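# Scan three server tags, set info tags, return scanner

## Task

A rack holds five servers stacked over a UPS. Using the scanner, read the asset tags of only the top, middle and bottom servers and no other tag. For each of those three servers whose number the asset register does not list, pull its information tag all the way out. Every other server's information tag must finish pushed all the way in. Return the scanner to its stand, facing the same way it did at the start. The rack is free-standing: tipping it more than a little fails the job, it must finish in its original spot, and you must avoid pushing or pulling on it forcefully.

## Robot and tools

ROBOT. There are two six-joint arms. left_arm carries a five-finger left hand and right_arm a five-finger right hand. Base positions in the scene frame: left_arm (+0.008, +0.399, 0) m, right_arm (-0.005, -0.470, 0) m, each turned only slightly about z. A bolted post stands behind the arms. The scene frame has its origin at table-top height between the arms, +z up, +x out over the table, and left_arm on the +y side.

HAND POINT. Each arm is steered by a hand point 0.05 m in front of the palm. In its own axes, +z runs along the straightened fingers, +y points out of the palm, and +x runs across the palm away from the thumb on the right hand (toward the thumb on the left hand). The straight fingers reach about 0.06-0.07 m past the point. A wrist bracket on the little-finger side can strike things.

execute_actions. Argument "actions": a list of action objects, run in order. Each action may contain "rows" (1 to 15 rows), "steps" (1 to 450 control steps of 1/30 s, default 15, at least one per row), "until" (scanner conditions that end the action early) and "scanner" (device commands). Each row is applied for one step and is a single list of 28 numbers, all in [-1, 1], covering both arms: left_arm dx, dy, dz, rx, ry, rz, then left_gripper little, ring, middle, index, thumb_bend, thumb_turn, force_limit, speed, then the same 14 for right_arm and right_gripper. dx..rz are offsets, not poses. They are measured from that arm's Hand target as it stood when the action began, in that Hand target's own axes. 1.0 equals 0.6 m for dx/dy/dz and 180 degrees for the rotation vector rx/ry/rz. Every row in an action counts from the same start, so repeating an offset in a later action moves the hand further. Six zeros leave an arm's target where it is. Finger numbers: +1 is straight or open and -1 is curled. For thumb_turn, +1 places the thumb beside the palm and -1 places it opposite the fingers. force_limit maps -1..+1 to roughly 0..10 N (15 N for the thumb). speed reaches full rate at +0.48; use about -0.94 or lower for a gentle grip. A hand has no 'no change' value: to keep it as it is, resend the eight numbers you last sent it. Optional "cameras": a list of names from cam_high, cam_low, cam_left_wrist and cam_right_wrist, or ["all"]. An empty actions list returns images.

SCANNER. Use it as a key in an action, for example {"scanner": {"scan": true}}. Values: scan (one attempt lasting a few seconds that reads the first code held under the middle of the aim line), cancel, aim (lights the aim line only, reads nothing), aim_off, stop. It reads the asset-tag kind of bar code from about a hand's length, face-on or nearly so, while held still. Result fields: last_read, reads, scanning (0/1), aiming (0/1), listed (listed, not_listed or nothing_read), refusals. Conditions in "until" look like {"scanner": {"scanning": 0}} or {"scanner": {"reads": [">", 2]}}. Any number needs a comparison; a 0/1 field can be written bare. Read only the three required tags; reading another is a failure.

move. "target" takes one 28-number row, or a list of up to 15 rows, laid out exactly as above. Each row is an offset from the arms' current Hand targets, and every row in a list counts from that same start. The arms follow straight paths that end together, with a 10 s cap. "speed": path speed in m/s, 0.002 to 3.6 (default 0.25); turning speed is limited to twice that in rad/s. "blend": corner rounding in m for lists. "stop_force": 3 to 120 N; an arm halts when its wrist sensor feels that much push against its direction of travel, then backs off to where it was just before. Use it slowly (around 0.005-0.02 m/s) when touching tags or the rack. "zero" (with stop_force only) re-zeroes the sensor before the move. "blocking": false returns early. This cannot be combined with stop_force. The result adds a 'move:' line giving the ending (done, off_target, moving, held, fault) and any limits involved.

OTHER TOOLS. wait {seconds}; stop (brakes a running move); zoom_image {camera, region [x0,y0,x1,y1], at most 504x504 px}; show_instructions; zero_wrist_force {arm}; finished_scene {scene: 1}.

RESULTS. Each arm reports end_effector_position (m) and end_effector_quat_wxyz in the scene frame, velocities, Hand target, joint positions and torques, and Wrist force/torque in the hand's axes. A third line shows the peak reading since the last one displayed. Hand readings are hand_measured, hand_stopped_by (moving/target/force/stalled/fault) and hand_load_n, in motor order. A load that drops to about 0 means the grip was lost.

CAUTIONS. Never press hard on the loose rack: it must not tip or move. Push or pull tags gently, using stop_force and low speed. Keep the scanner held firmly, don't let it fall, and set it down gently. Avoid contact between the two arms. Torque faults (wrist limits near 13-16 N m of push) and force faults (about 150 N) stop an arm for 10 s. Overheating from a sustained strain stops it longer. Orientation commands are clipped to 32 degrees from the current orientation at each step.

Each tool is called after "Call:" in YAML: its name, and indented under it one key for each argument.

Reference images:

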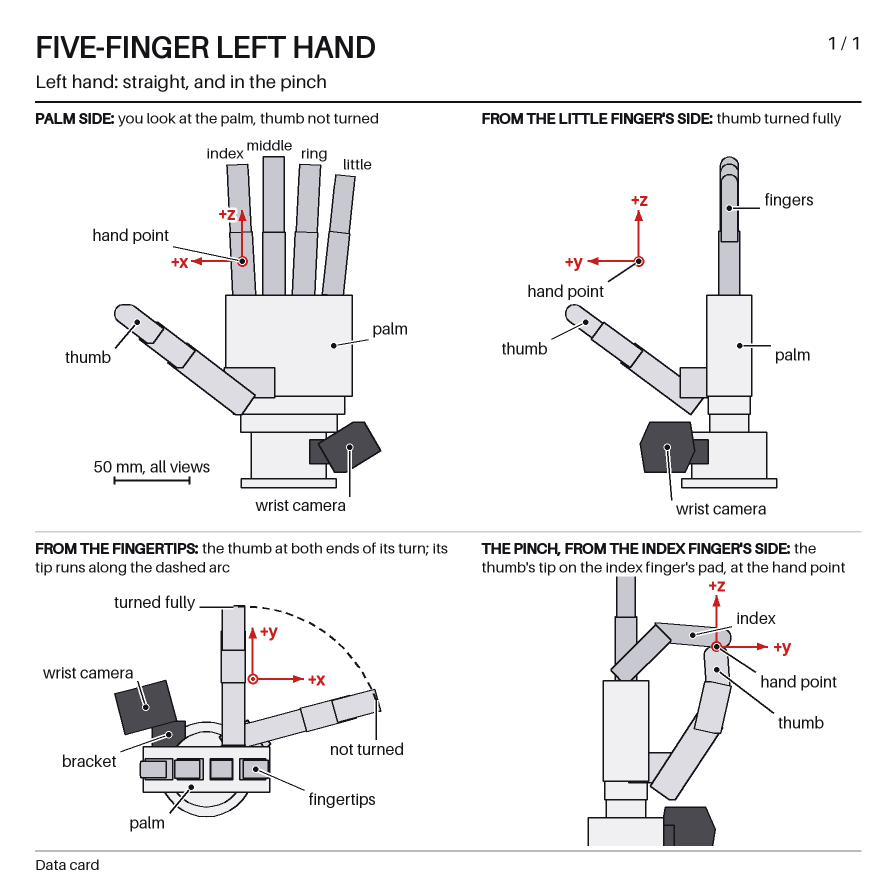

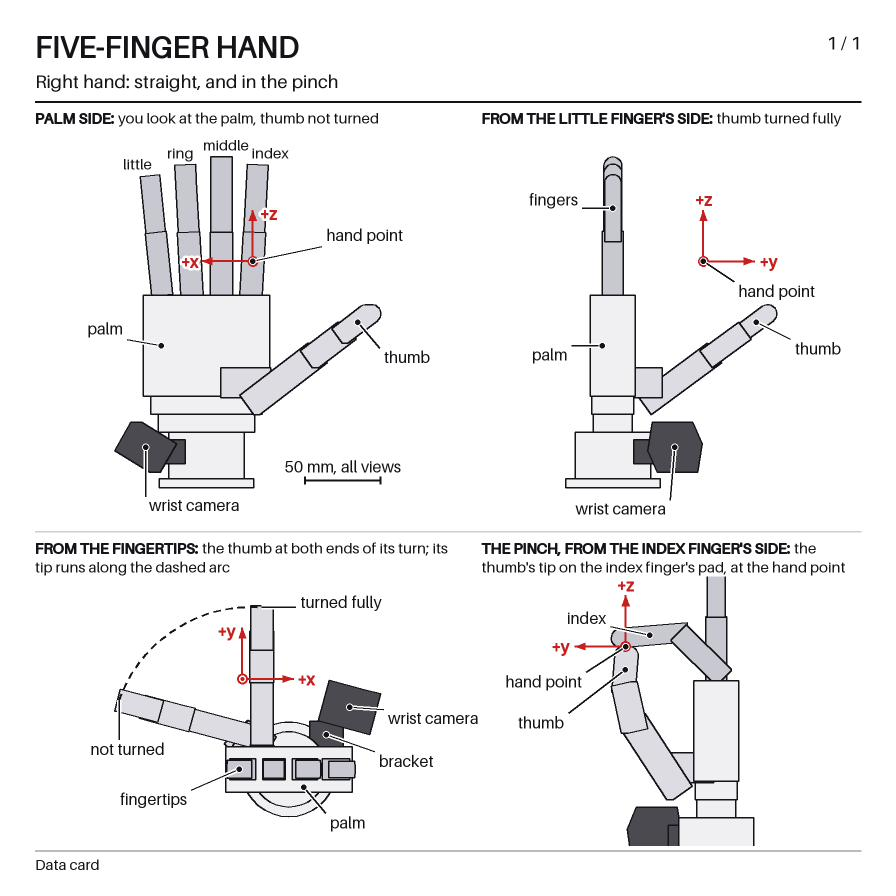

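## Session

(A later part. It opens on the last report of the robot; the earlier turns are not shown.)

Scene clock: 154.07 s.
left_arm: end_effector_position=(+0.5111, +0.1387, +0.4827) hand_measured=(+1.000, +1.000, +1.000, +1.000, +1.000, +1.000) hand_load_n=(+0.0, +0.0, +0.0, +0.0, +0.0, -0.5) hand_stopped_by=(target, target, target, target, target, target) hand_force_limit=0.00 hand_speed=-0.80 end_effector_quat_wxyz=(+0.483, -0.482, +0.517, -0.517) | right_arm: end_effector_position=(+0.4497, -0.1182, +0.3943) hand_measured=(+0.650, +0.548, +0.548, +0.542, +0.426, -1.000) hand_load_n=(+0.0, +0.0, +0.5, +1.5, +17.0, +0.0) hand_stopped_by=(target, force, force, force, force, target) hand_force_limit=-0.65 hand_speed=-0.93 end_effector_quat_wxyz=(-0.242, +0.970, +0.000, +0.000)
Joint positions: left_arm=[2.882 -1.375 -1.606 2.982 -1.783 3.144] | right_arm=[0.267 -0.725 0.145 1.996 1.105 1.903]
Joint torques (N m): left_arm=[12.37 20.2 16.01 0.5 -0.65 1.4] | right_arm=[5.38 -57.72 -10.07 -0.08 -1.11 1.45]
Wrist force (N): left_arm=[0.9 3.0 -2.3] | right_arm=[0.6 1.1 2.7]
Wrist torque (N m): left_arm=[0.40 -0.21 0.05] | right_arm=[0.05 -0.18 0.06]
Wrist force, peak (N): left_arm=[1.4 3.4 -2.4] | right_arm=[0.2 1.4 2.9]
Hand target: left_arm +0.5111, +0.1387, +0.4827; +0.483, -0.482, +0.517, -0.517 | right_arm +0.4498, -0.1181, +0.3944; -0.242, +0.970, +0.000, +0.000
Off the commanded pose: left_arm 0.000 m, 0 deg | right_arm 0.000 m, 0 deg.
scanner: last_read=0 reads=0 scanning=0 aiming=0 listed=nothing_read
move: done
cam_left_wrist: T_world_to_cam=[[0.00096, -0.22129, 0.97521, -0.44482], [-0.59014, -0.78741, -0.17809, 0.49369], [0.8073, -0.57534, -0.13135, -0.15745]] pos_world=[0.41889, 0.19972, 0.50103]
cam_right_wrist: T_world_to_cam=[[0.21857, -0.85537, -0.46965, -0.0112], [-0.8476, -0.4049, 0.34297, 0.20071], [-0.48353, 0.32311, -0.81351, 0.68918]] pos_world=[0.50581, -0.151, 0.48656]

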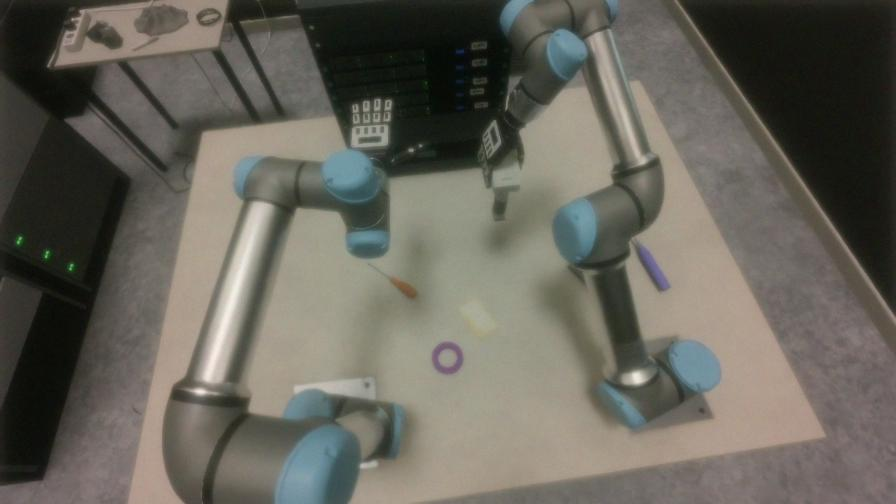

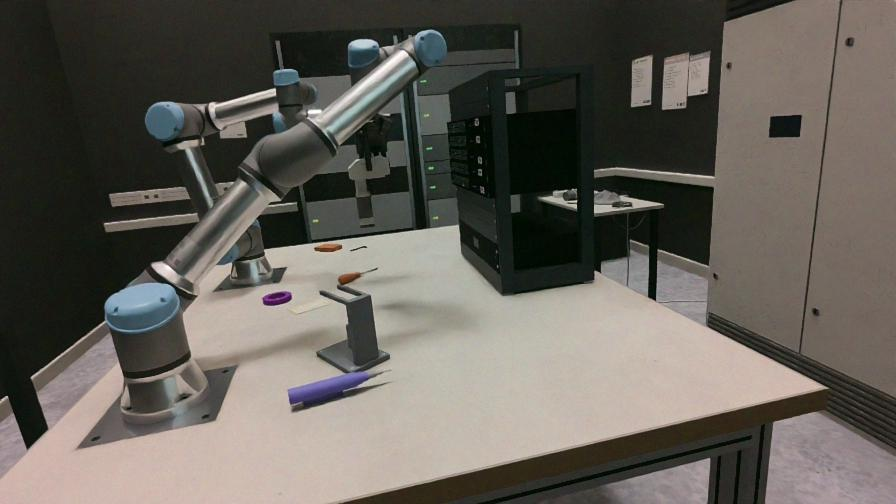

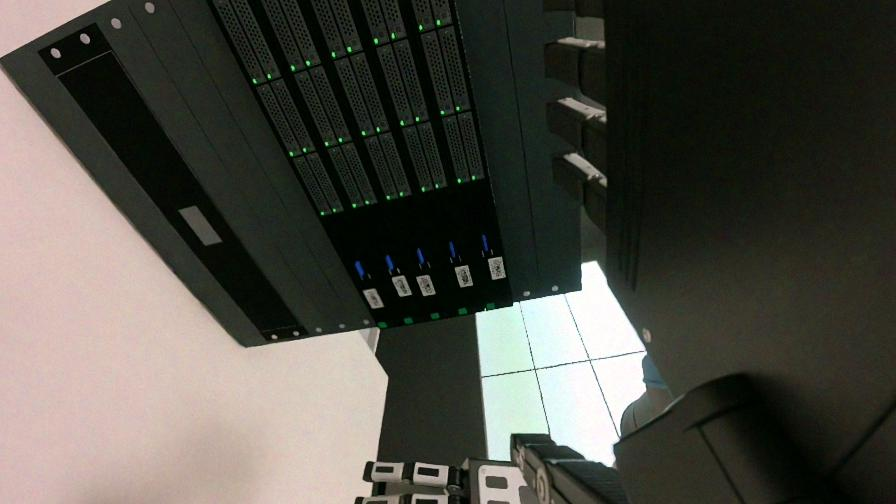

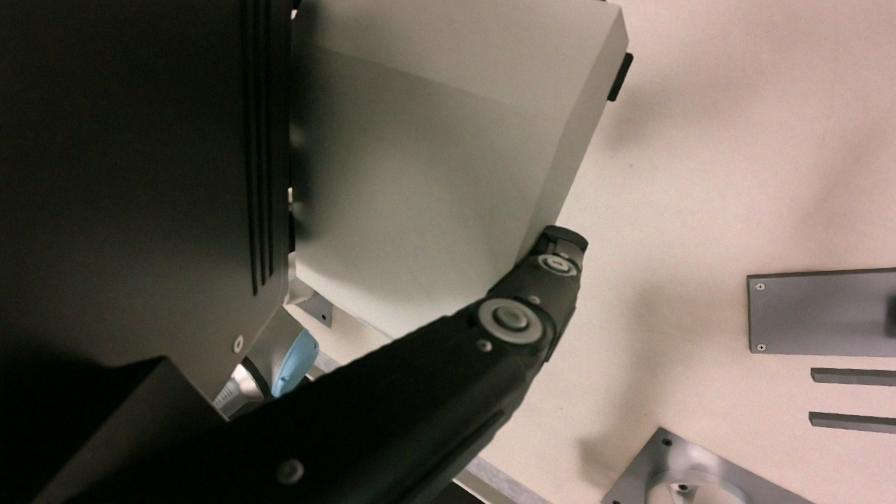

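Call:
execute_actions:
  actions:
    - {"scanner":{"aim":true},"steps":1}

Call:
move:
  target: [0,0,0,0,0,0,1,1,1,1,1,1,0,-0.8,0.1333,0,0,0,0,0,0.65,0.3,0.3,0.3,-0.2,-1,-0.65,-0.93]
  speed: 0.1
  cameras: ["cam_left_wrist","cam_high","cam_low"]

Call:
zoom_image:
  camera: "cam_left_wrist"
  region: [340, 200, 590, 400]

Call:
zoom_image:
  camera: "cam_high"
  region: [400, 20, 560, 200]

Scene clock: 154.57 s.
left_arm: end_effector_position=(+0.5111, +0.1387, +0.4827) hand_measured=(+1.000, +1.000, +1.000, +1.000, +1.000, +1.000) hand_load_n=(+0.0, +0.0, +0.0, +0.0, +0.0, +0.0) hand_stopped_by=(target, target, target, target, target, target) hand_force_limit=0.00 hand_speed=-0.80 end_effector_quat_wxyz=(+0.483, -0.482, +0.517, -0.517) | right_arm: end_effector_position=(+0.4497, -0.1181, +0.3945) hand_measured=(+0.650, +0.548, +0.548, +0.542, +0.426, -1.000) hand_load_n=(+0.0, +0.0, +0.5, +1.5, +16.5, +0.0) hand_stopped_by=(target, force, force, force, force, target) hand_force_limit=-0.65 hand_speed=-0.93 end_effector_quat_wxyz=(-0.242, +0.970, +0.000, +0.001)
Joint positions: left_arm=[2.882 -1.375 -1.606 2.982 -1.783 3.144] | right_arm=[0.267 -0.725 0.144 1.997 1.105 1.903]
Joint torques (N m): left_arm=[14.41 20.26 15.75 0.31 -0.58 1.14] | right_arm=[6.36 -35.02 -24.29 5.29 -2.48 1.03]
Wrist force (N): left_arm=[1.0 3.2 -2.2] | right_arm=[0.5 1.0 2.8]
Wrist torque (N m): left_arm=[0.40 -0.22 0.04] | right_arm=[0.04 -0.17 0.05]
Wrist force, peak (N): left_arm=[0.9 3.4 -2.3] | right_arm=[0.6 1.1 2.8]
Hand target: left_arm +0.5111, +0.1387, +0.4827; +0.483, -0.482, +0.517, -0.517 | right_arm +0.4498, -0.1181, +0.3944; -0.242, +0.970, +0.000, +0.000
Off the commanded pose: left_arm 0.000 m, 0 deg | right_arm 0.000 m, 0 deg.
scanner: last_read=0 reads=0 scanning=0 aiming=1 listed=nothing_read

Scene clock: 155.83 s.
left_arm: end_effector_position=(+0.5111, +0.1387, +0.4827) hand_measured=(+1.000, +1.000, +1.000, +1.000, +1.000, +1.000) hand_load_n=(+0.0, +0.0, +0.0, +0.0, +0.0, +0.0) hand_stopped_by=(target, target, target, target, target, target) hand_force_limit=0.00 hand_speed=-0.80 end_effector_quat_wxyz=(+0.483, -0.482, +0.517, -0.517) | right_arm: end_effector_position=(+0.5284, -0.1188, +0.3934) hand_measured=(+0.650, +0.548, +0.548, +0.542, +0.426, -1.000) hand_load_n=(+0.0, +0.0, +0.5, +1.5, +17.0, +0.0) hand_stopped_by=(target, force, force, force, force, target) hand_force_limit=-0.65 hand_speed=-0.93 end_effector_quat_wxyz=(-0.324, +0.941, -0.007, +0.101)
Joint positions: left_arm=[2.882 -1.375 -1.606 2.982 -1.783 3.144] | right_arm=[0.179 -0.682 0.035 1.828 0.984 1.914]
Joint torques (N m): left_arm=[13.63 20.41 15.83 0.3 -0.57 1.18] | right_arm=[-0.41 -53 -23.15 4.26 -2.42 -1.45]
Wrist force (N): left_arm=[0.9 2.9 -2.0] | right_arm=[0.1 1.4 2.5]
Wrist torque (N m): left_arm=[0.37 -0.19 0.04] | right_arm=[0.14 -0.13 0.01]
Wrist force, peak (N): left_arm=[1.2 3.3 -2.5] | right_arm=[1.1 1.7 3.2]
Hand target: left_arm +0.5111, +0.1387, +0.4827; +0.483, -0.482, +0.517, -0.517 | right_arm +0.5297, -0.1181, +0.3945; -0.242, +0.970, +0.000, +0.000
Off the commanded pose: left_arm 0.000 m, 0 deg | right_arm 0.002 m, 15 deg.
scanner: last_read=0 reads=0 scanning=0 aiming=1 listed=nothing_read
elbow stopped short (right arm): the move would have taken joint 3 (elbow) straighter than the controller allows.
move: off_target (right_arm)
cam_left_wrist: T_world_to_cam=[[0.00096, -0.22129, 0.97521, -0.44482], [-0.59014, -0.78741, -0.17809, 0.49369], [0.8073, -0.57534, -0.13135, -0.15745]] pos_world=[0.41889, 0.19972, 0.50103]
Images, in order (width x height): cam_high 896x504, cam_low 896x504, cam_left_wrist 896x504.

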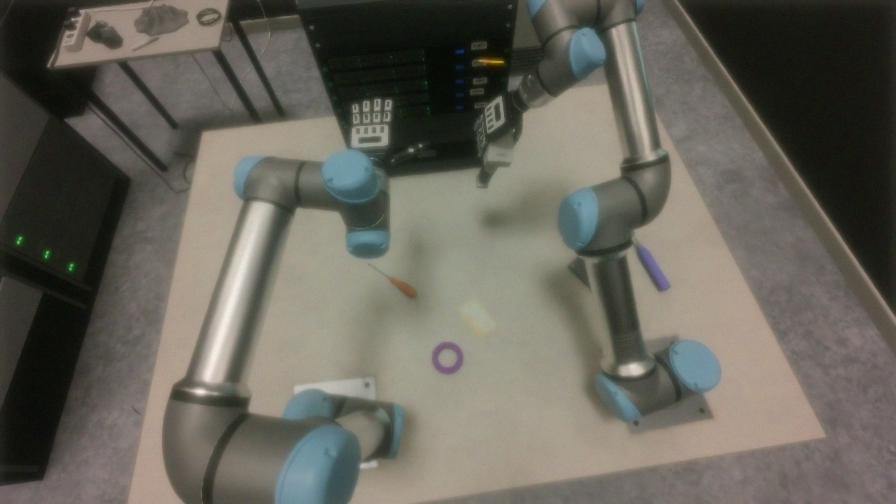

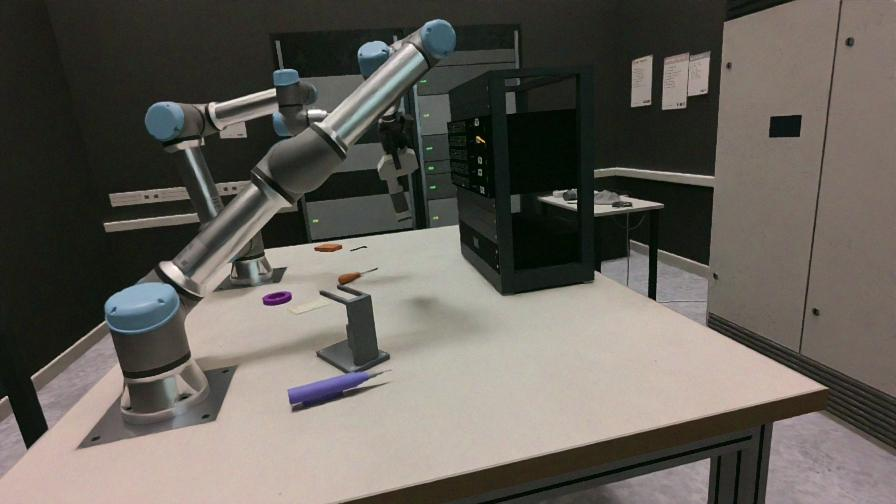

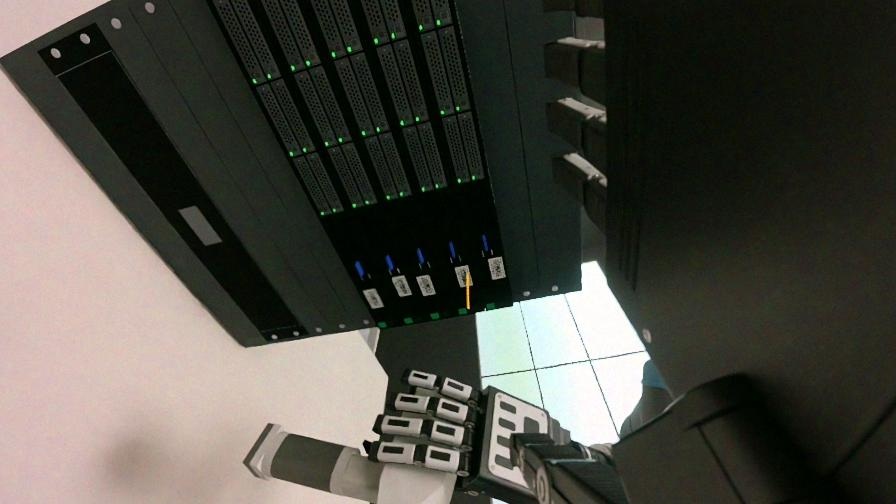

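Scaled by 2.016 from the camera's image (finer frame: 1280x720).

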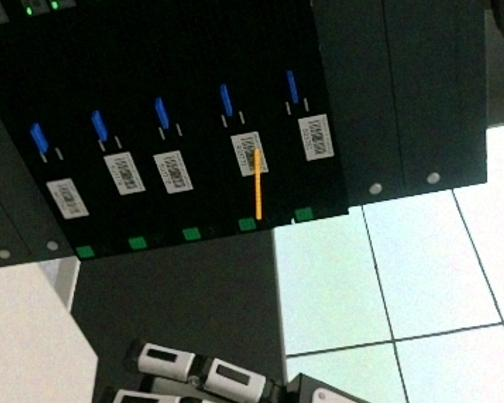

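Scaled by 2.800 from the camera's image (finer frame: 1280x720).

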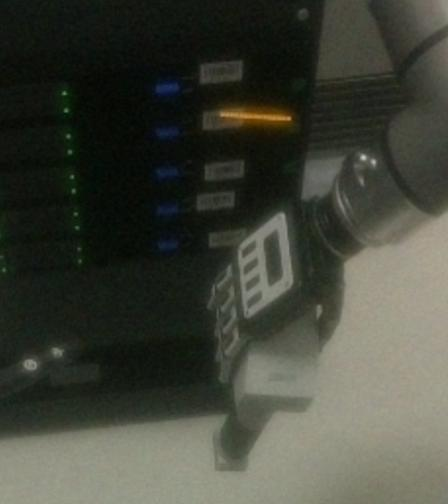

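Call:
move:
  target: [0,0,0,0,0,0,1,1,1,1,1,1,0,-0.8,-0.058,0,0,0,0,0,0.65,0.3,0.3,0.3,-0.2,-1,-0.65,-0.93]
  speed: 0.1
  cameras: ["cam_left_wrist"]

Call:
zoom_image:
  camera: "cam_left_wrist"
  region: [340, 200, 590, 400]

Scene clock: 158.93 s.
left_arm: end_effector_position=(+0.5111, +0.1387, +0.4827) hand_measured=(+1.000, +1.000, +1.000, +1.000, +1.000, +1.000) hand_load_n=(+0.0, -0.5, +0.0, +0.0, +0.0, +0.0) hand_stopped_by=(target, target, target, target, target, target) hand_force_limit=0.00 hand_speed=-0.80 end_effector_quat_wxyz=(+0.483, -0.482, +0.517, -0.517) | right_arm: end_effector_position=(+0.4935, -0.1188, +0.3933) hand_measured=(+0.650, +0.548, +0.548, +0.542, +0.426, -1.000) hand_load_n=(+0.0, +0.0, +0.5, +1.5, +16.5, +0.0) hand_stopped_by=(target, force, force, force, force, target) hand_force_limit=-0.65 hand_speed=-0.93 end_effector_quat_wxyz=(-0.292, +0.955, -0.003, +0.052)
Joint positions: left_arm=[2.882 -1.375 -1.606 2.982 -1.783 3.144] | right_arm=[0.212 -0.677 0.035 1.939 1.028 1.895]
Joint torques (N m): left_arm=[13.31 19.82 16.4 0.53 -0.67 1.13] | right_arm=[-5.97 -37.65 -19.78 -0.26 -2.85 -1.96]
Wrist force (N): left_arm=[1.1 2.9 -2.3] | right_arm=[0.5 1.2 2.7]
Wrist torque (N m): left_arm=[0.37 -0.25 0.06] | right_arm=[0.10 -0.17 0.12]
Wrist force, peak (N): left_arm=[1.0 3.4 -2.8] | right_arm=[0.4 1.3 3.1]
Hand target: left_arm +0.5111, +0.1387, +0.4827; +0.483, -0.482, +0.517, -0.517 | right_arm +0.4949, -0.1181, +0.3945; -0.242, +0.970, +0.000, +0.000
Off the commanded pose: left_arm 0.000 m, 0 deg | right_arm 0.002 m, 8 deg.
scanner: last_read=0 reads=0 scanning=0 aiming=1 listed=nothing_read
elbow stopped short (right arm): the move would have taken joint 3 (elbow) straighter than the controller allows.
move: off_target (right_arm)
cam_left_wrist: T_world_to_cam=[[0.00096, -0.22129, 0.97521, -0.44482], [-0.59014, -0.78741, -0.17809, 0.49369], [0.8073, -0.57534, -0.13135, -0.15745]] pos_world=[0.41889, 0.19972, 0.50103]

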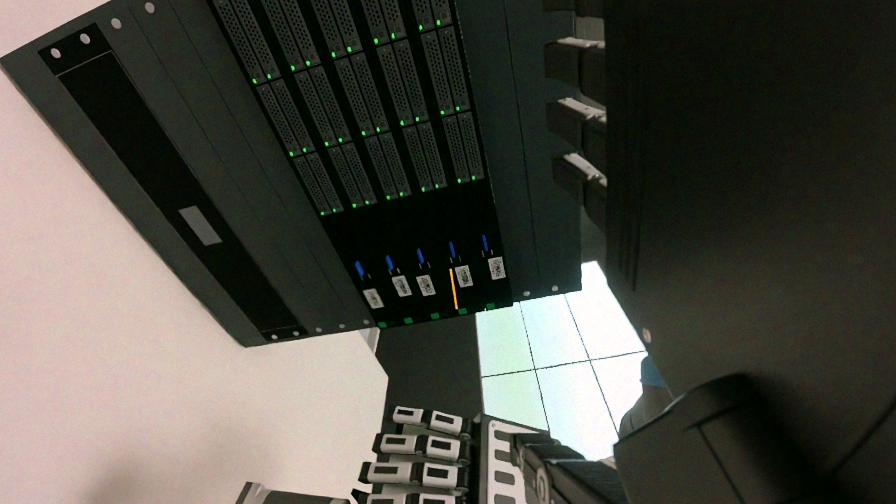

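Scaled by 2.016 from the camera's image (finer frame: 1280x720).

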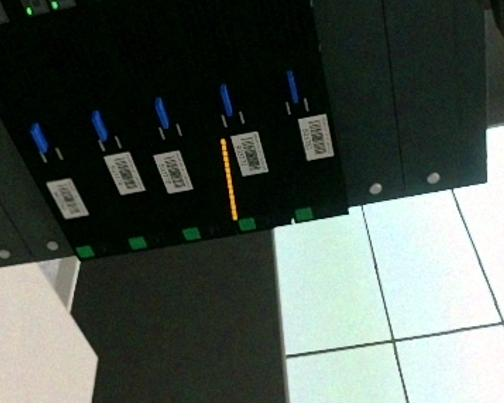

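Call:
move:
  target: [0,0,0,0,0,0,1,1,1,1,1,1,0,-0.8,0.0583,0.0523,0.1128,0,0.0736,-0.0391,0.65,0.3,0.3,0.3,-0.2,-1,-0.65,-0.93]
  speed: 0.1
  cameras: ["cam_left_wrist","cam_low"]

Call:
zoom_image:
  camera: "cam_left_wrist"
  region: [340, 200, 590, 400]

Scene clock: 162.17 s.
left_arm: end_effector_position=(+0.5111, +0.1387, +0.4827) hand_measured=(+1.000, +1.000, +1.000, +1.000, +1.000, +1.000) hand_load_n=(+0.0, +0.0, +0.0, +0.0, +0.0, -0.5) hand_stopped_by=(target, target, target, target, target, target) hand_force_limit=0.00 hand_speed=-0.80 end_effector_quat_wxyz=(+0.483, -0.482, +0.517, -0.517) | right_arm: end_effector_position=(+0.5299, -0.1139, +0.3202) hand_measured=(+0.650, +0.548, +0.548, +0.542, +0.426, -1.000) hand_load_n=(+0.0, +0.0, +0.5, +2.0, +16.5, +0.0) hand_stopped_by=(target, force, force, force, force, target) hand_force_limit=-0.65 hand_speed=-0.93 end_effector_quat_wxyz=(-0.240, +0.962, +0.032, +0.127)
Joint positions: left_arm=[2.882 -1.375 -1.606 2.982 -1.783 3.144] | right_arm=[0.266 -0.838 0.502 1.511 1.178 1.879]
Joint torques (N m): left_arm=[14.32 19.94 15.43 0.48 -0.53 1.4] | right_arm=[-6.72 -34.9 -23.2 3.35 -1.53 1.82]
Wrist force (N): left_arm=[0.9 3.2 -2.0] | right_arm=[-0.5 1.1 2.3]
Wrist torque (N m): left_arm=[0.40 -0.19 0.03] | right_arm=[0.09 -0.08 0.10]
Wrist force, peak (N): left_arm=[0.8 3.5 -2.3] | right_arm=[-0.6 1.7 3.3]
Hand target: left_arm +0.5111, +0.1387, +0.4827; +0.483, -0.482, +0.517, -0.517 | right_arm +0.5300, -0.1140, +0.3200; -0.240, +0.962, +0.032, +0.127
Off the commanded pose: left_arm 0.000 m, 0 deg | right_arm 0.000 m, 0 deg.
scanner: last_read=0 reads=0 scanning=0 aiming=1 listed=nothing_read
move: done
cam_left_wrist: T_world_to_cam=[[0.00096, -0.22129, 0.97521, -0.44482], [-0.59014, -0.78741, -0.17809, 0.49369], [0.8073, -0.57534, -0.13135, -0.15745]] pos_world=[0.41889, 0.19972, 0.50103]
Images, in order (width x height): cam_low 896x504, cam_left_wrist 896x504.

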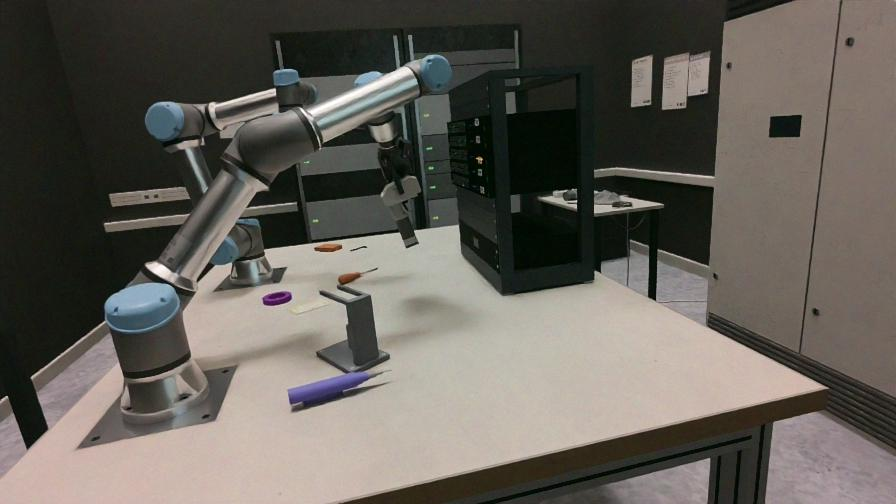

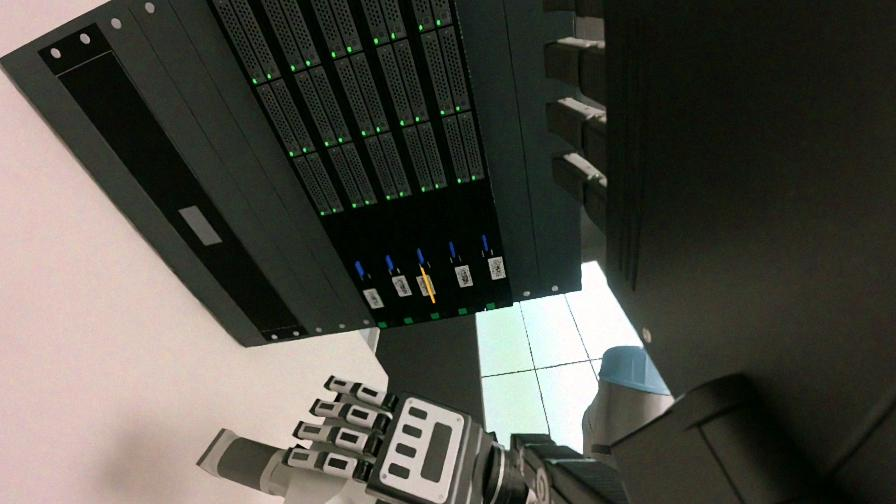

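Scaled by 2.016 from the camera's image (finer frame: 1280x720).

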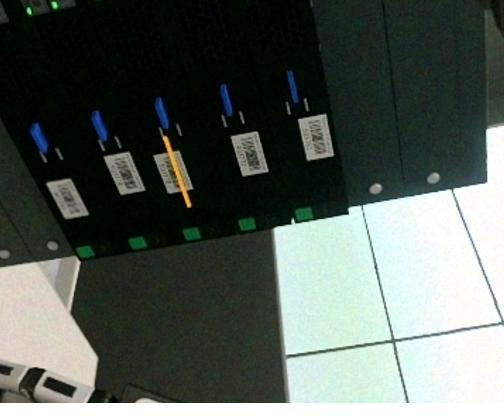

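Call:
execute_actions:
  actions:
    - {"scanner":{"scan":true},"steps":150,"until":{"scanner":{"reads":[">=",1]}}}

Scene clock: 162.73 s.
left_arm: end_effector_position=(+0.5111, +0.1387, +0.4827) hand_measured=(+1.000, +1.000, +1.000, +1.000, +1.000, +1.000) hand_load_n=(+0.0, +0.0, +0.0, +0.0, +0.0, -0.5) hand_stopped_by=(target, target, target, target, target, target) hand_force_limit=0.00 hand_speed=-0.80 end_effector_quat_wxyz=(+0.483, -0.482, +0.517, -0.517) | right_arm: end_effector_position=(+0.5300, -0.1140, +0.3200) hand_measured=(+0.650, +0.548, +0.548, +0.542, +0.426, -1.000) hand_load_n=(+0.0, +0.0, +0.5, +1.5, +16.5, +0.0) hand_stopped_by=(target, force, force, force, force, target) hand_force_limit=-0.65 hand_speed=-0.93 end_effector_quat_wxyz=(-0.240, +0.962, +0.032, +0.127)
Joint positions: left_arm=[2.882 -1.375 -1.606 2.982 -1.783 3.144] | right_arm=[0.266 -0.838 0.502 1.511 1.178 1.88]
Joint torques (N m): left_arm=[13.36 22.23 16.36 0.43 -0.55 1.28] | right_arm=[-5.63 -34.7 -19.62 0.1 0.59 1.87]
Wrist force (N): left_arm=[0.9 2.9 -2.1] | right_arm=[-0.4 1.3 2.7]
Wrist torque (N m): left_arm=[0.35 -0.20 0.05] | right_arm=[0.11 -0.11 0.13]
Wrist force, peak (N): left_arm=[1.2 3.3 -2.3] | right_arm=[-0.4 1.3 2.7]
Hand target: left_arm +0.5111, +0.1387, +0.4827; +0.483, -0.482, +0.517, -0.517 | right_arm +0.5300, -0.1140, +0.3200; -0.240, +0.962, +0.032, +0.127
Off the commanded pose: left_arm 0.000 m, 0 deg | right_arm 0.000 m, 0 deg.
scanner: last_read=903778 reads=1 scanning=0 aiming=0 listed=not_listed

Call:
execute_actions:
  actions:
    - {"scanner":{"aim":true},"steps":1}

Call:
move:
  target: [0,0,0,0,0,0,1,1,1,1,1,1,0,-0.8,-0.035,0.0743,0.1081,0,0,0,0.65,0.3,0.3,0.3,-0.2,-1,-0.65,-0.93]
  speed: 0.12
  cameras: ["cam_left_wrist","cam_low"]

Call:
zoom_image:
  camera: "cam_left_wrist"
  region: [340, 200, 590, 400]

Scene clock: 163.43 s.
left_arm: end_effector_position=(+0.5111, +0.1387, +0.4827) hand_measured=(+1.000, +1.000, +1.000, +1.000, +1.000, +1.000) hand_load_n=(+0.0, +0.0, +0.0, +0.0, +0.0, +0.0) hand_stopped_by=(target, target, target, target, target, target) hand_force_limit=0.00 hand_speed=-0.80 end_effector_quat_wxyz=(+0.483, -0.482, +0.517, -0.517) | right_arm: end_effector_position=(+0.5300, -0.1140, +0.3200) hand_measured=(+0.650, +0.548, +0.548, +0.542, +0.426, -1.000) hand_load_n=(+0.0, +0.0, +0.5, +1.5, +16.5, +0.0) hand_stopped_by=(target, force, force, force, force, target) hand_force_limit=-0.65 hand_speed=-0.93 end_effector_quat_wxyz=(-0.240, +0.962, +0.032, +0.127)
Joint positions: left_arm=[2.882 -1.375 -1.606 2.982 -1.783 3.144] | right_arm=[0.266 -0.838 0.502 1.511 1.178 1.88]
Joint torques (N m): left_arm=[14.69 20.71 16.15 0.16 -0.67 1.07] | right_arm=[-5.66 -35.61 -16.53 -0.27 0.71 1.97]
Wrist force (N): left_arm=[0.9 3.2 -2.4] | right_arm=[-0.6 1.2 2.5]
Wrist torque (N m): left_arm=[0.42 -0.22 0.04] | right_arm=[0.10 -0.08 0.11]
Wrist force, peak (N): left_arm=[1.1 3.2 -2.6] | right_arm=[-0.6 1.3 2.5]
Hand target: left_arm +0.5111, +0.1387, +0.4827; +0.483, -0.482, +0.517, -0.517 | right_arm +0.5300, -0.1140, +0.3200; -0.240, +0.962, +0.032, +0.127
Off the commanded pose: left_arm 0.000 m, 0 deg | right_arm 0.000 m, 0 deg.
scanner: last_read=903778 reads=1 scanning=0 aiming=1 listed=not_listed

Scene clock: 164.57 s.
left_arm: end_effector_position=(+0.5111, +0.1387, +0.4827) hand_measured=(+1.000, +1.000, +1.000, +1.000, +1.000, +1.000) hand_load_n=(+0.0, +0.0, -0.5, +0.0, +0.0, +0.0) hand_stopped_by=(target, target, target, target, target, target) hand_force_limit=0.00 hand_speed=-0.80 end_effector_quat_wxyz=(+0.483, -0.482, +0.517, -0.517) | right_arm: end_effector_position=(+0.5300, -0.1229, +0.2392) hand_measured=(+0.650, +0.548, +0.548, +0.542, +0.426, -1.000) hand_load_n=(+0.0, +0.0, +0.0, +1.5, +16.5, +0.0) hand_stopped_by=(target, force, force, force, force, target) hand_force_limit=-0.65 hand_speed=-0.93 end_effector_quat_wxyz=(-0.240, +0.962, +0.032, +0.127)
Joint positions: left_arm=[2.882 -1.375 -1.606 2.982 -1.783 3.144] | right_arm=[0.251 -0.915 0.847 1.249 1.172 1.864]
Joint torques (N m): left_arm=[13.23 20.71 16.66 0.5 -0.41 0.79] | right_arm=[4.38 -33.04 -17.1 2.91 -1.07 1.65]
Wrist force (N): left_arm=[1.0 3.2 -2.2] | right_arm=[-0.3 1.0 2.7]
Wrist torque (N m): left_arm=[0.40 -0.22 0.05] | right_arm=[0.03 -0.11 0.06]
Wrist force, peak (N): left_arm=[1.4 3.1 -2.4] | right_arm=[-0.5 1.9 4.2]
Hand target: left_arm +0.5111, +0.1387, +0.4827; +0.483, -0.482, +0.517, -0.517 | right_arm +0.5300, -0.1228, +0.2390; -0.240, +0.962, +0.032, +0.127
Off the commanded pose: left_arm 0.000 m, 0 deg | right_arm 0.000 m, 0 deg.
scanner: last_read=903778 reads=1 scanning=0 aiming=1 listed=not_listed
move: done
cam_left_wrist: T_world_to_cam=[[0.00096, -0.22129, 0.97521, -0.44482], [-0.59014, -0.78741, -0.17809, 0.49369], [0.8073, -0.57534, -0.13135, -0.15745]] pos_world=[0.41889, 0.19972, 0.50103]
Images, in order (width x height): cam_low 896x504, cam_left_wrist 896x504.

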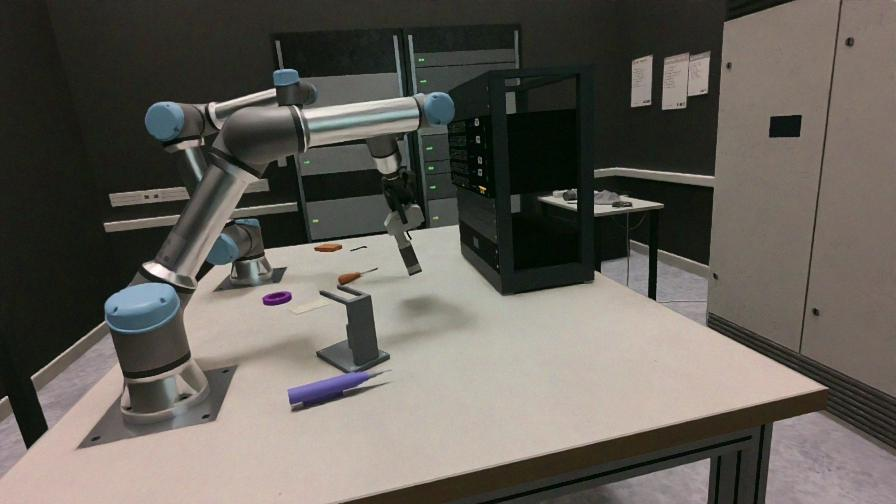

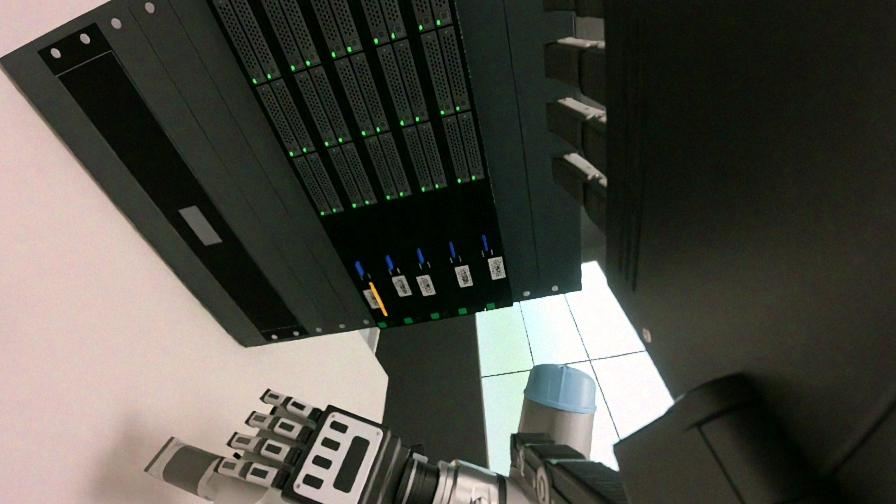

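Scaled by 2.016 from the camera's image (finer frame: 1280x720).

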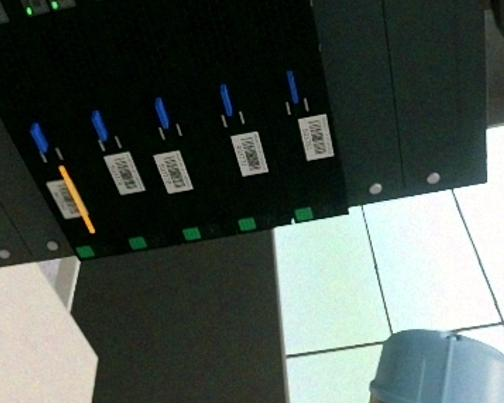

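Call:
move:
  target: [0,0,0,0,0,0,1,1,1,1,1,1,0,-0.8,-0.0022,0.0038,0.0071,0,0,0,0.65,0.3,0.3,0.3,-0.2,-1,-0.65,-0.93]
  speed: 0.05
  cameras: ["cam_left_wrist"]

Call:
zoom_image:
  camera: "cam_left_wrist"
  region: [340, 200, 590, 400]

Call:
execute_actions:
  actions:
    - {"scanner":{"scan":true},"steps":150,"until":{"scanner":{"reads":[">=",2]}}}

Scene clock: 165.33 s.
left_arm: end_effector_position=(+0.5111, +0.1387, +0.4827) hand_measured=(+1.000, +1.000, +1.000, +1.000, +1.000, +1.000) hand_load_n=(+0.0, +0.0, +0.0, +0.0, +0.5, +0.0) hand_stopped_by=(target, target, target, target, target, target) hand_force_limit=0.00 hand_speed=-0.80 end_effector_quat_wxyz=(+0.483, -0.482, +0.517, -0.517) | right_arm: end_effector_position=(+0.5300, -0.1228, +0.2340) hand_measured=(+0.650, +0.548, +0.548, +0.542, +0.426, -1.000) hand_load_n=(+0.0, +0.0, +0.5, +2.0, +17.0, +0.0) hand_stopped_by=(target, force, force, force, force, target) hand_force_limit=-0.65 hand_speed=-0.93 end_effector_quat_wxyz=(-0.240, +0.962, +0.032, +0.127)
Joint positions: left_arm=[2.882 -1.375 -1.606 2.982 -1.783 3.144] | right_arm=[0.251 -0.916 0.861 1.235 1.172 1.864]
Joint torques (N m): left_arm=[12.96 21.55 16.46 0.42 -0.65 1.4] | right_arm=[5.23 -55.39 -27.53 4.58 0.68 1.82]
Wrist force (N): left_arm=[1.1 2.9 -2.4] | right_arm=[-0.1 1.0 2.8]
Wrist torque (N m): left_arm=[0.38 -0.23 0.06] | right_arm=[0.00 -0.14 0.08]
Wrist force, peak (N): left_arm=[1.3 3.4 -2.3] | right_arm=[-0.4 1.2 3.4]
Hand target: left_arm +0.5111, +0.1387, +0.4827; +0.483, -0.482, +0.517, -0.517 | right_arm +0.5300, -0.1228, +0.2340; -0.240, +0.962, +0.032, +0.127
Off the commanded pose: left_arm 0.000 m, 0 deg | right_arm 0.000 m, 0 deg.
scanner: last_read=903778 reads=1 scanning=0 aiming=1 listed=not_listed
move: done
cam_left_wrist: T_world_to_cam=[[0.00096, -0.22129, 0.97521, -0.44482], [-0.59014, -0.78741, -0.17809, 0.49369], [0.8073, -0.57534, -0.13135, -0.15745]] pos_world=[0.41889, 0.19972, 0.50103]

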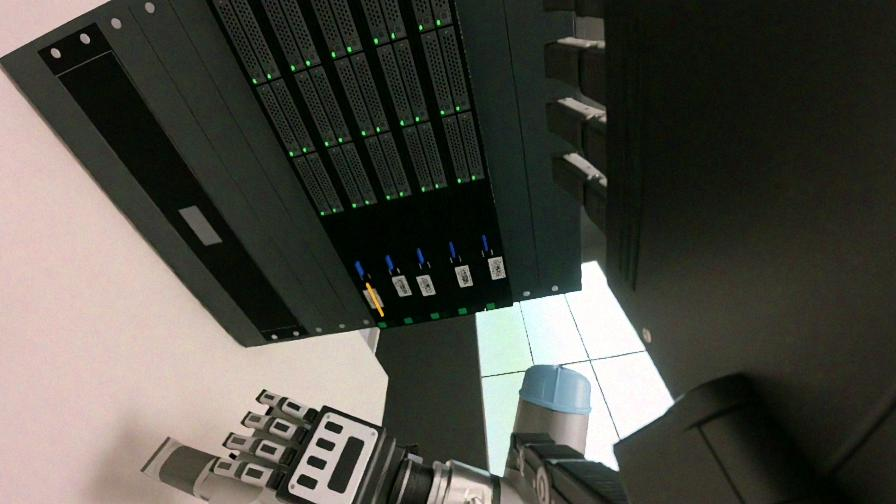

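Scaled by 2.016 from the camera's image (finer frame: 1280x720).

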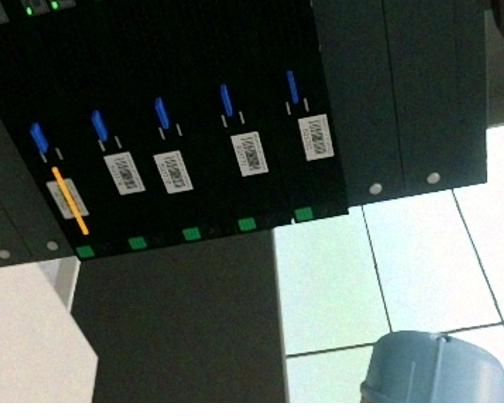

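Scene clock: 165.73 s.
left_arm: end_effector_position=(+0.5111, +0.1387, +0.4827) hand_measured=(+1.000, +1.000, +1.000, +1.000, +1.000, +1.000) hand_load_n=(+0.0, +0.0, +0.0, +0.0, +0.0, +0.0) hand_stopped_by=(target, target, target, target, target, target) hand_force_limit=0.00 hand_speed=-0.80 end_effector_quat_wxyz=(+0.483, -0.482, +0.517, -0.517) | right_arm: end_effector_position=(+0.5300, -0.1228, +0.2340) hand_measured=(+0.650, +0.548, +0.548, +0.542, +0.426, -1.000) hand_load_n=(+0.0, +0.0, +0.5, +1.5, +17.0, +0.0) hand_stopped_by=(target, force, force, force, force, target) hand_force_limit=-0.65 hand_speed=-0.93 end_effector_quat_wxyz=(-0.240, +0.962, +0.032, +0.127)
Joint positions: left_arm=[2.882 -1.375 -1.606 2.982 -1.783 3.144] | right_arm=[0.251 -0.916 0.861 1.236 1.172 1.864]
Joint torques (N m): left_arm=[12.27 20.64 15.58 0.52 -0.77 1.1] | right_arm=[4.81 -55.41 -27.77 4.6 0.65 1.92]
Wrist force (N): left_arm=[0.8 3.3 -2.1] | right_arm=[0.0 0.9 3.1]
Wrist torque (N m): left_arm=[0.42 -0.18 0.02] | right_arm=[-0.03 -0.16 0.08]
Wrist force, peak (N): left_arm=[0.9 3.3 -2.2] | right_arm=[0.0 0.9 3.1]
Hand target: left_arm +0.5111, +0.1387, +0.4827; +0.483, -0.482, +0.517, -0.517 | right_arm +0.5300, -0.1228, +0.2340; -0.240, +0.962, +0.032, +0.127
Off the commanded pose: left_arm 0.000 m, 0 deg | right_arm 0.000 m, 0 deg.
scanner: last_read=903780 reads=2 scanning=0 aiming=0 listed=not_listed

Call:
execute_actions:
  actions:
    - {"scanner":{"aim":true},"steps":1}

Call:
move:
  target: [0,0,0,0,0,0,1,1,1,1,1,1,0,-0.8,0.0763,-0.1295,-0.1807,0,0.0491,-0.0261,0.65,0.3,0.3,0.3,-0.2,-1,-0.65,-0.93]
  speed: 0.12
  cameras: ["cam_left_wrist","cam_low"]

Call:
zoom_image:
  camera: "cam_left_wrist"
  region: [340, 200, 590, 400]

Scene clock: 166.67 s.
left_arm: end_effector_position=(+0.5111, +0.1387, +0.4827) hand_measured=(+1.000, +1.000, +1.000, +1.000, +1.000, +1.000) hand_load_n=(+0.0, +0.0, +0.0, +0.0, +0.0, +0.0) hand_stopped_by=(target, target, target, target, target, target) hand_force_limit=0.00 hand_speed=-0.80 end_effector_quat_wxyz=(+0.483, -0.482, +0.517, -0.517) | right_arm: end_effector_position=(+0.5300, -0.1228, +0.2340) hand_measured=(+0.650, +0.548, +0.548, +0.542, +0.426, -1.000) hand_load_n=(+0.0, +0.0, +0.5, +2.0, +17.0, +0.0) hand_stopped_by=(target, force, force, force, force, target) hand_force_limit=-0.65 hand_speed=-0.93 end_effector_quat_wxyz=(-0.240, +0.962, +0.032, +0.127)
Joint positions: left_arm=[2.882 -1.375 -1.606 2.982 -1.783 3.144] | right_arm=[0.251 -0.916 0.861 1.236 1.172 1.864]
Joint torques (N m): left_arm=[14.82 20.04 15.73 0.72 -0.61 1.03] | right_arm=[2.53 -55.26 -28.77 4.33 0.58 1.98]
Wrist force (N): left_arm=[0.9 3.1 -2.0] | right_arm=[-0.1 0.7 3.0]
Wrist torque (N m): left_arm=[0.38 -0.19 0.04] | right_arm=[-0.05 -0.15 0.07]
Wrist force, peak (N): left_arm=[0.9 3.5 -2.4] | right_arm=[-0.1 1.0 3.0]
Hand target: left_arm +0.5111, +0.1387, +0.4827; +0.483, -0.482, +0.517, -0.517 | right_arm +0.5300, -0.1228, +0.2340; -0.240, +0.962, +0.032, +0.127
Off the commanded pose: left_arm 0.000 m, 0 deg | right_arm 0.000 m, 0 deg.
scanner: last_read=903780 reads=2 scanning=0 aiming=1 listed=not_listed

Scene clock: 168.33 s.
left_arm: end_effector_position=(+0.5111, +0.1387, +0.4827) hand_measured=(+1.000, +1.000, +1.000, +1.000, +1.000, +1.000) hand_load_n=(-0.5, +0.0, +0.0, +0.5, +0.5, -0.5) hand_stopped_by=(target, target, target, target, target, target) hand_force_limit=0.00 hand_speed=-0.80 end_effector_quat_wxyz=(+0.483, -0.482, +0.517, -0.517) | right_arm: end_effector_position=(+0.5398, -0.1052, +0.3735) hand_measured=(+0.650, +0.548, +0.548, +0.542, +0.426, -1.000) hand_load_n=(+0.0, +0.0, +0.5, +1.5, +16.5, +0.0) hand_stopped_by=(target, force, force, force, force, target) hand_force_limit=-0.65 hand_speed=-0.93 end_effector_quat_wxyz=(-0.236, +0.947, +0.053, +0.210)
Joint positions: left_arm=[2.882 -1.375 -1.606 2.982 -1.783 3.144] | right_arm=[0.3 -0.871 0.399 1.479 1.24 1.885]
Joint torques (N m): left_arm=[11.96 19.94 15.96 0.63 -0.76 1.13] | right_arm=[-5.84 -54.66 -22.19 -1.41 -2.41 -1.39]
Wrist force (N): left_arm=[1.3 3.1 -2.2] | right_arm=[-0.2 1.3 2.7]
Wrist torque (N m): left_arm=[0.40 -0.26 0.06] | right_arm=[0.09 -0.18 0.00]
Wrist force, peak (N): left_arm=[0.8 3.5 -2.4] | right_arm=[-0.5 1.9 4.2]
Hand target: left_arm +0.5111, +0.1387, +0.4827; +0.483, -0.482, +0.517, -0.517 | right_arm +0.5399, -0.1052, +0.3736; -0.237, +0.947, +0.053, +0.211
Off the commanded pose: left_arm 0.000 m, 0 deg | right_arm 0.000 m, 0 deg.
scanner: last_read=903780 reads=2 scanning=0 aiming=1 listed=not_listed
move: done
cam_left_wrist: T_world_to_cam=[[0.00096, -0.22129, 0.97521, -0.44482], [-0.59014, -0.78741, -0.17809, 0.49369], [0.8073, -0.57534, -0.13135, -0.15745]] pos_world=[0.41889, 0.19972, 0.50103]
Images, in order (width x height): cam_low 896x504, cam_left_wrist 896x504.

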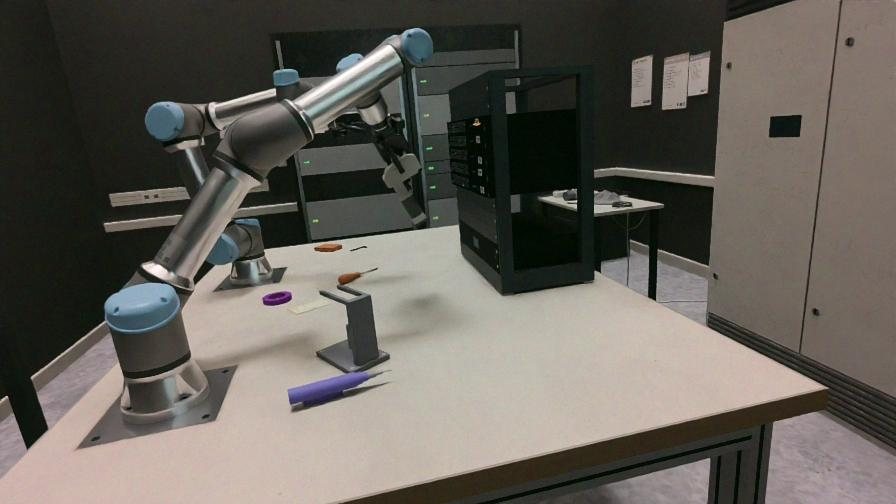

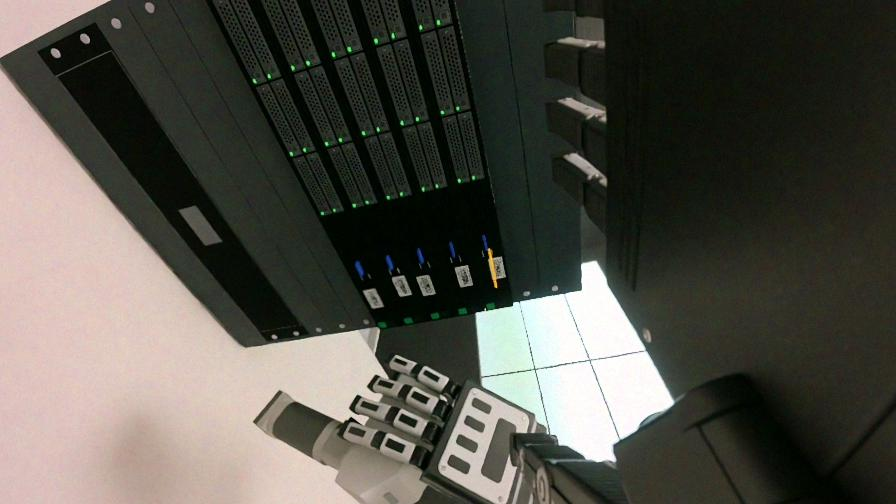

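Scaled by 2.016 from the camera's image (finer frame: 1280x720).

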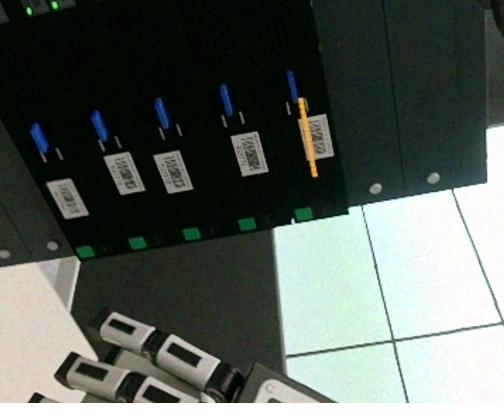

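Call:
move:
  target: [0,0,0,0,0,0,1,1,1,1,1,1,0,-0.8,0.0042,-0.0043,-0.008,0,0,0,0.65,0.3,0.3,0.3,-0.2,-1,-0.65,-0.93]
  speed: 0.05
  cameras: ["cam_left_wrist"]

Call:
zoom_image:
  camera: "cam_left_wrist"
  region: [440, 200, 590, 320]

Scene clock: 169.03 s.
left_arm: end_effector_position=(+0.5111, +0.1387, +0.4827) hand_measured=(+1.000, +1.000, +1.000, +1.000, +1.000, +1.000) hand_load_n=(+0.0, +0.0, +0.0, +0.0, +0.0, +0.0) hand_stopped_by=(target, target, target, target, target, target) hand_force_limit=0.00 hand_speed=-0.80 end_effector_quat_wxyz=(+0.483, -0.482, +0.517, -0.517) | right_arm: end_effector_position=(+0.5399, -0.1052, +0.3795) hand_measured=(+0.650, +0.548, +0.548, +0.542, +0.426, -1.000) hand_load_n=(+0.0, +0.0, +0.5, +1.5, +16.5, +0.0) hand_stopped_by=(target, force, force, force, force, target) hand_force_limit=-0.65 hand_speed=-0.93 end_effector_quat_wxyz=(-0.236, +0.947, +0.053, +0.210) end_effector_velocity=(+0.001, +0.000, +0.000) end_effector_angular_velocity=(+0.000, -0.004, +0.000)
Joint positions: left_arm=[2.882 -1.375 -1.606 2.982 -1.783 3.144] | right_arm=[0.3 -0.853 0.349 1.511 1.24 1.885]
Joint velocities: left_arm=[within noise] | right_arm=[0 -0.002 0.002 -0.005 0.001 0]
Joint torques (N m): left_arm=[12.92 19.99 16.1 0.57 -0.51 1.2] | right_arm=[3.06 -54.44 -13.1 -1.57 1.02 0.28]
Wrist force (N): left_arm=[0.7 3.1 -2.0] | right_arm=[-0.2 1.3 2.4]
Wrist torque (N m): left_arm=[0.38 -0.17 0.03] | right_arm=[0.12 -0.18 -0.02]
Wrist force, peak (N): left_arm=[1.1 3.4 -2.3] | right_arm=[-0.3 1.3 3.0]
Hand target: left_arm +0.5111, +0.1387, +0.4827; +0.483, -0.482, +0.517, -0.517 | right_arm +0.5398, -0.1052, +0.3796; -0.237, +0.947, +0.053, +0.211
Off the commanded pose: left_arm 0.000 m, 0 deg | right_arm 0.000 m, 0 deg.
scanner: last_read=903780 reads=2 scanning=0 aiming=1 listed=not_listed
move: done
cam_left_wrist: T_world_to_cam=[[0.00096, -0.22129, 0.97521, -0.44482], [-0.59014, -0.78741, -0.17809, 0.49369], [0.8073, -0.57534, -0.13135, -0.15745]] pos_world=[0.41889, 0.19972, 0.50103]

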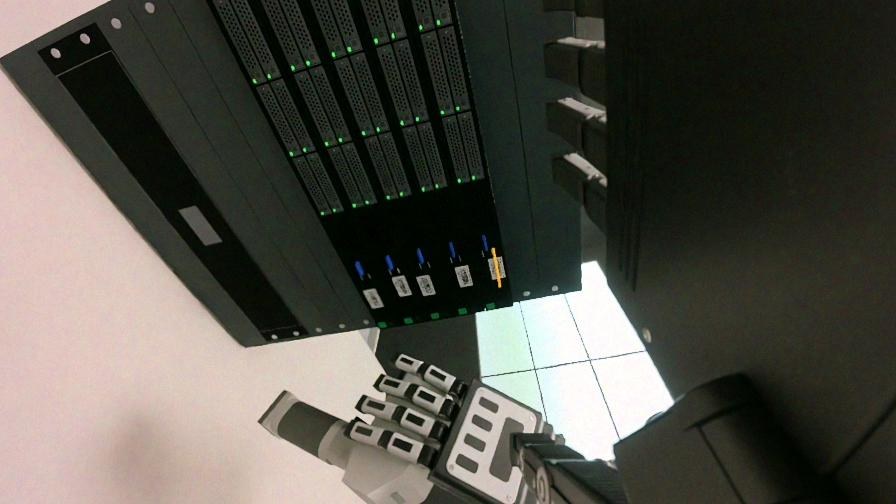

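Scaled by 3.360 from the camera's image (finer frame: 1280x720).

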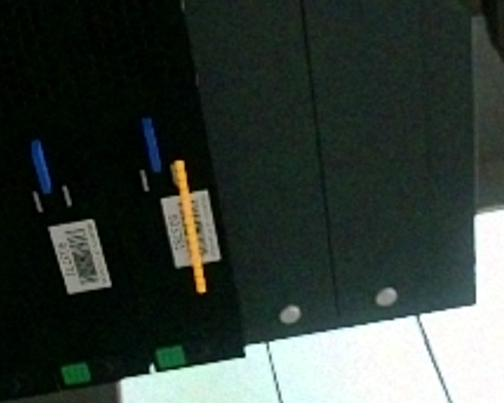

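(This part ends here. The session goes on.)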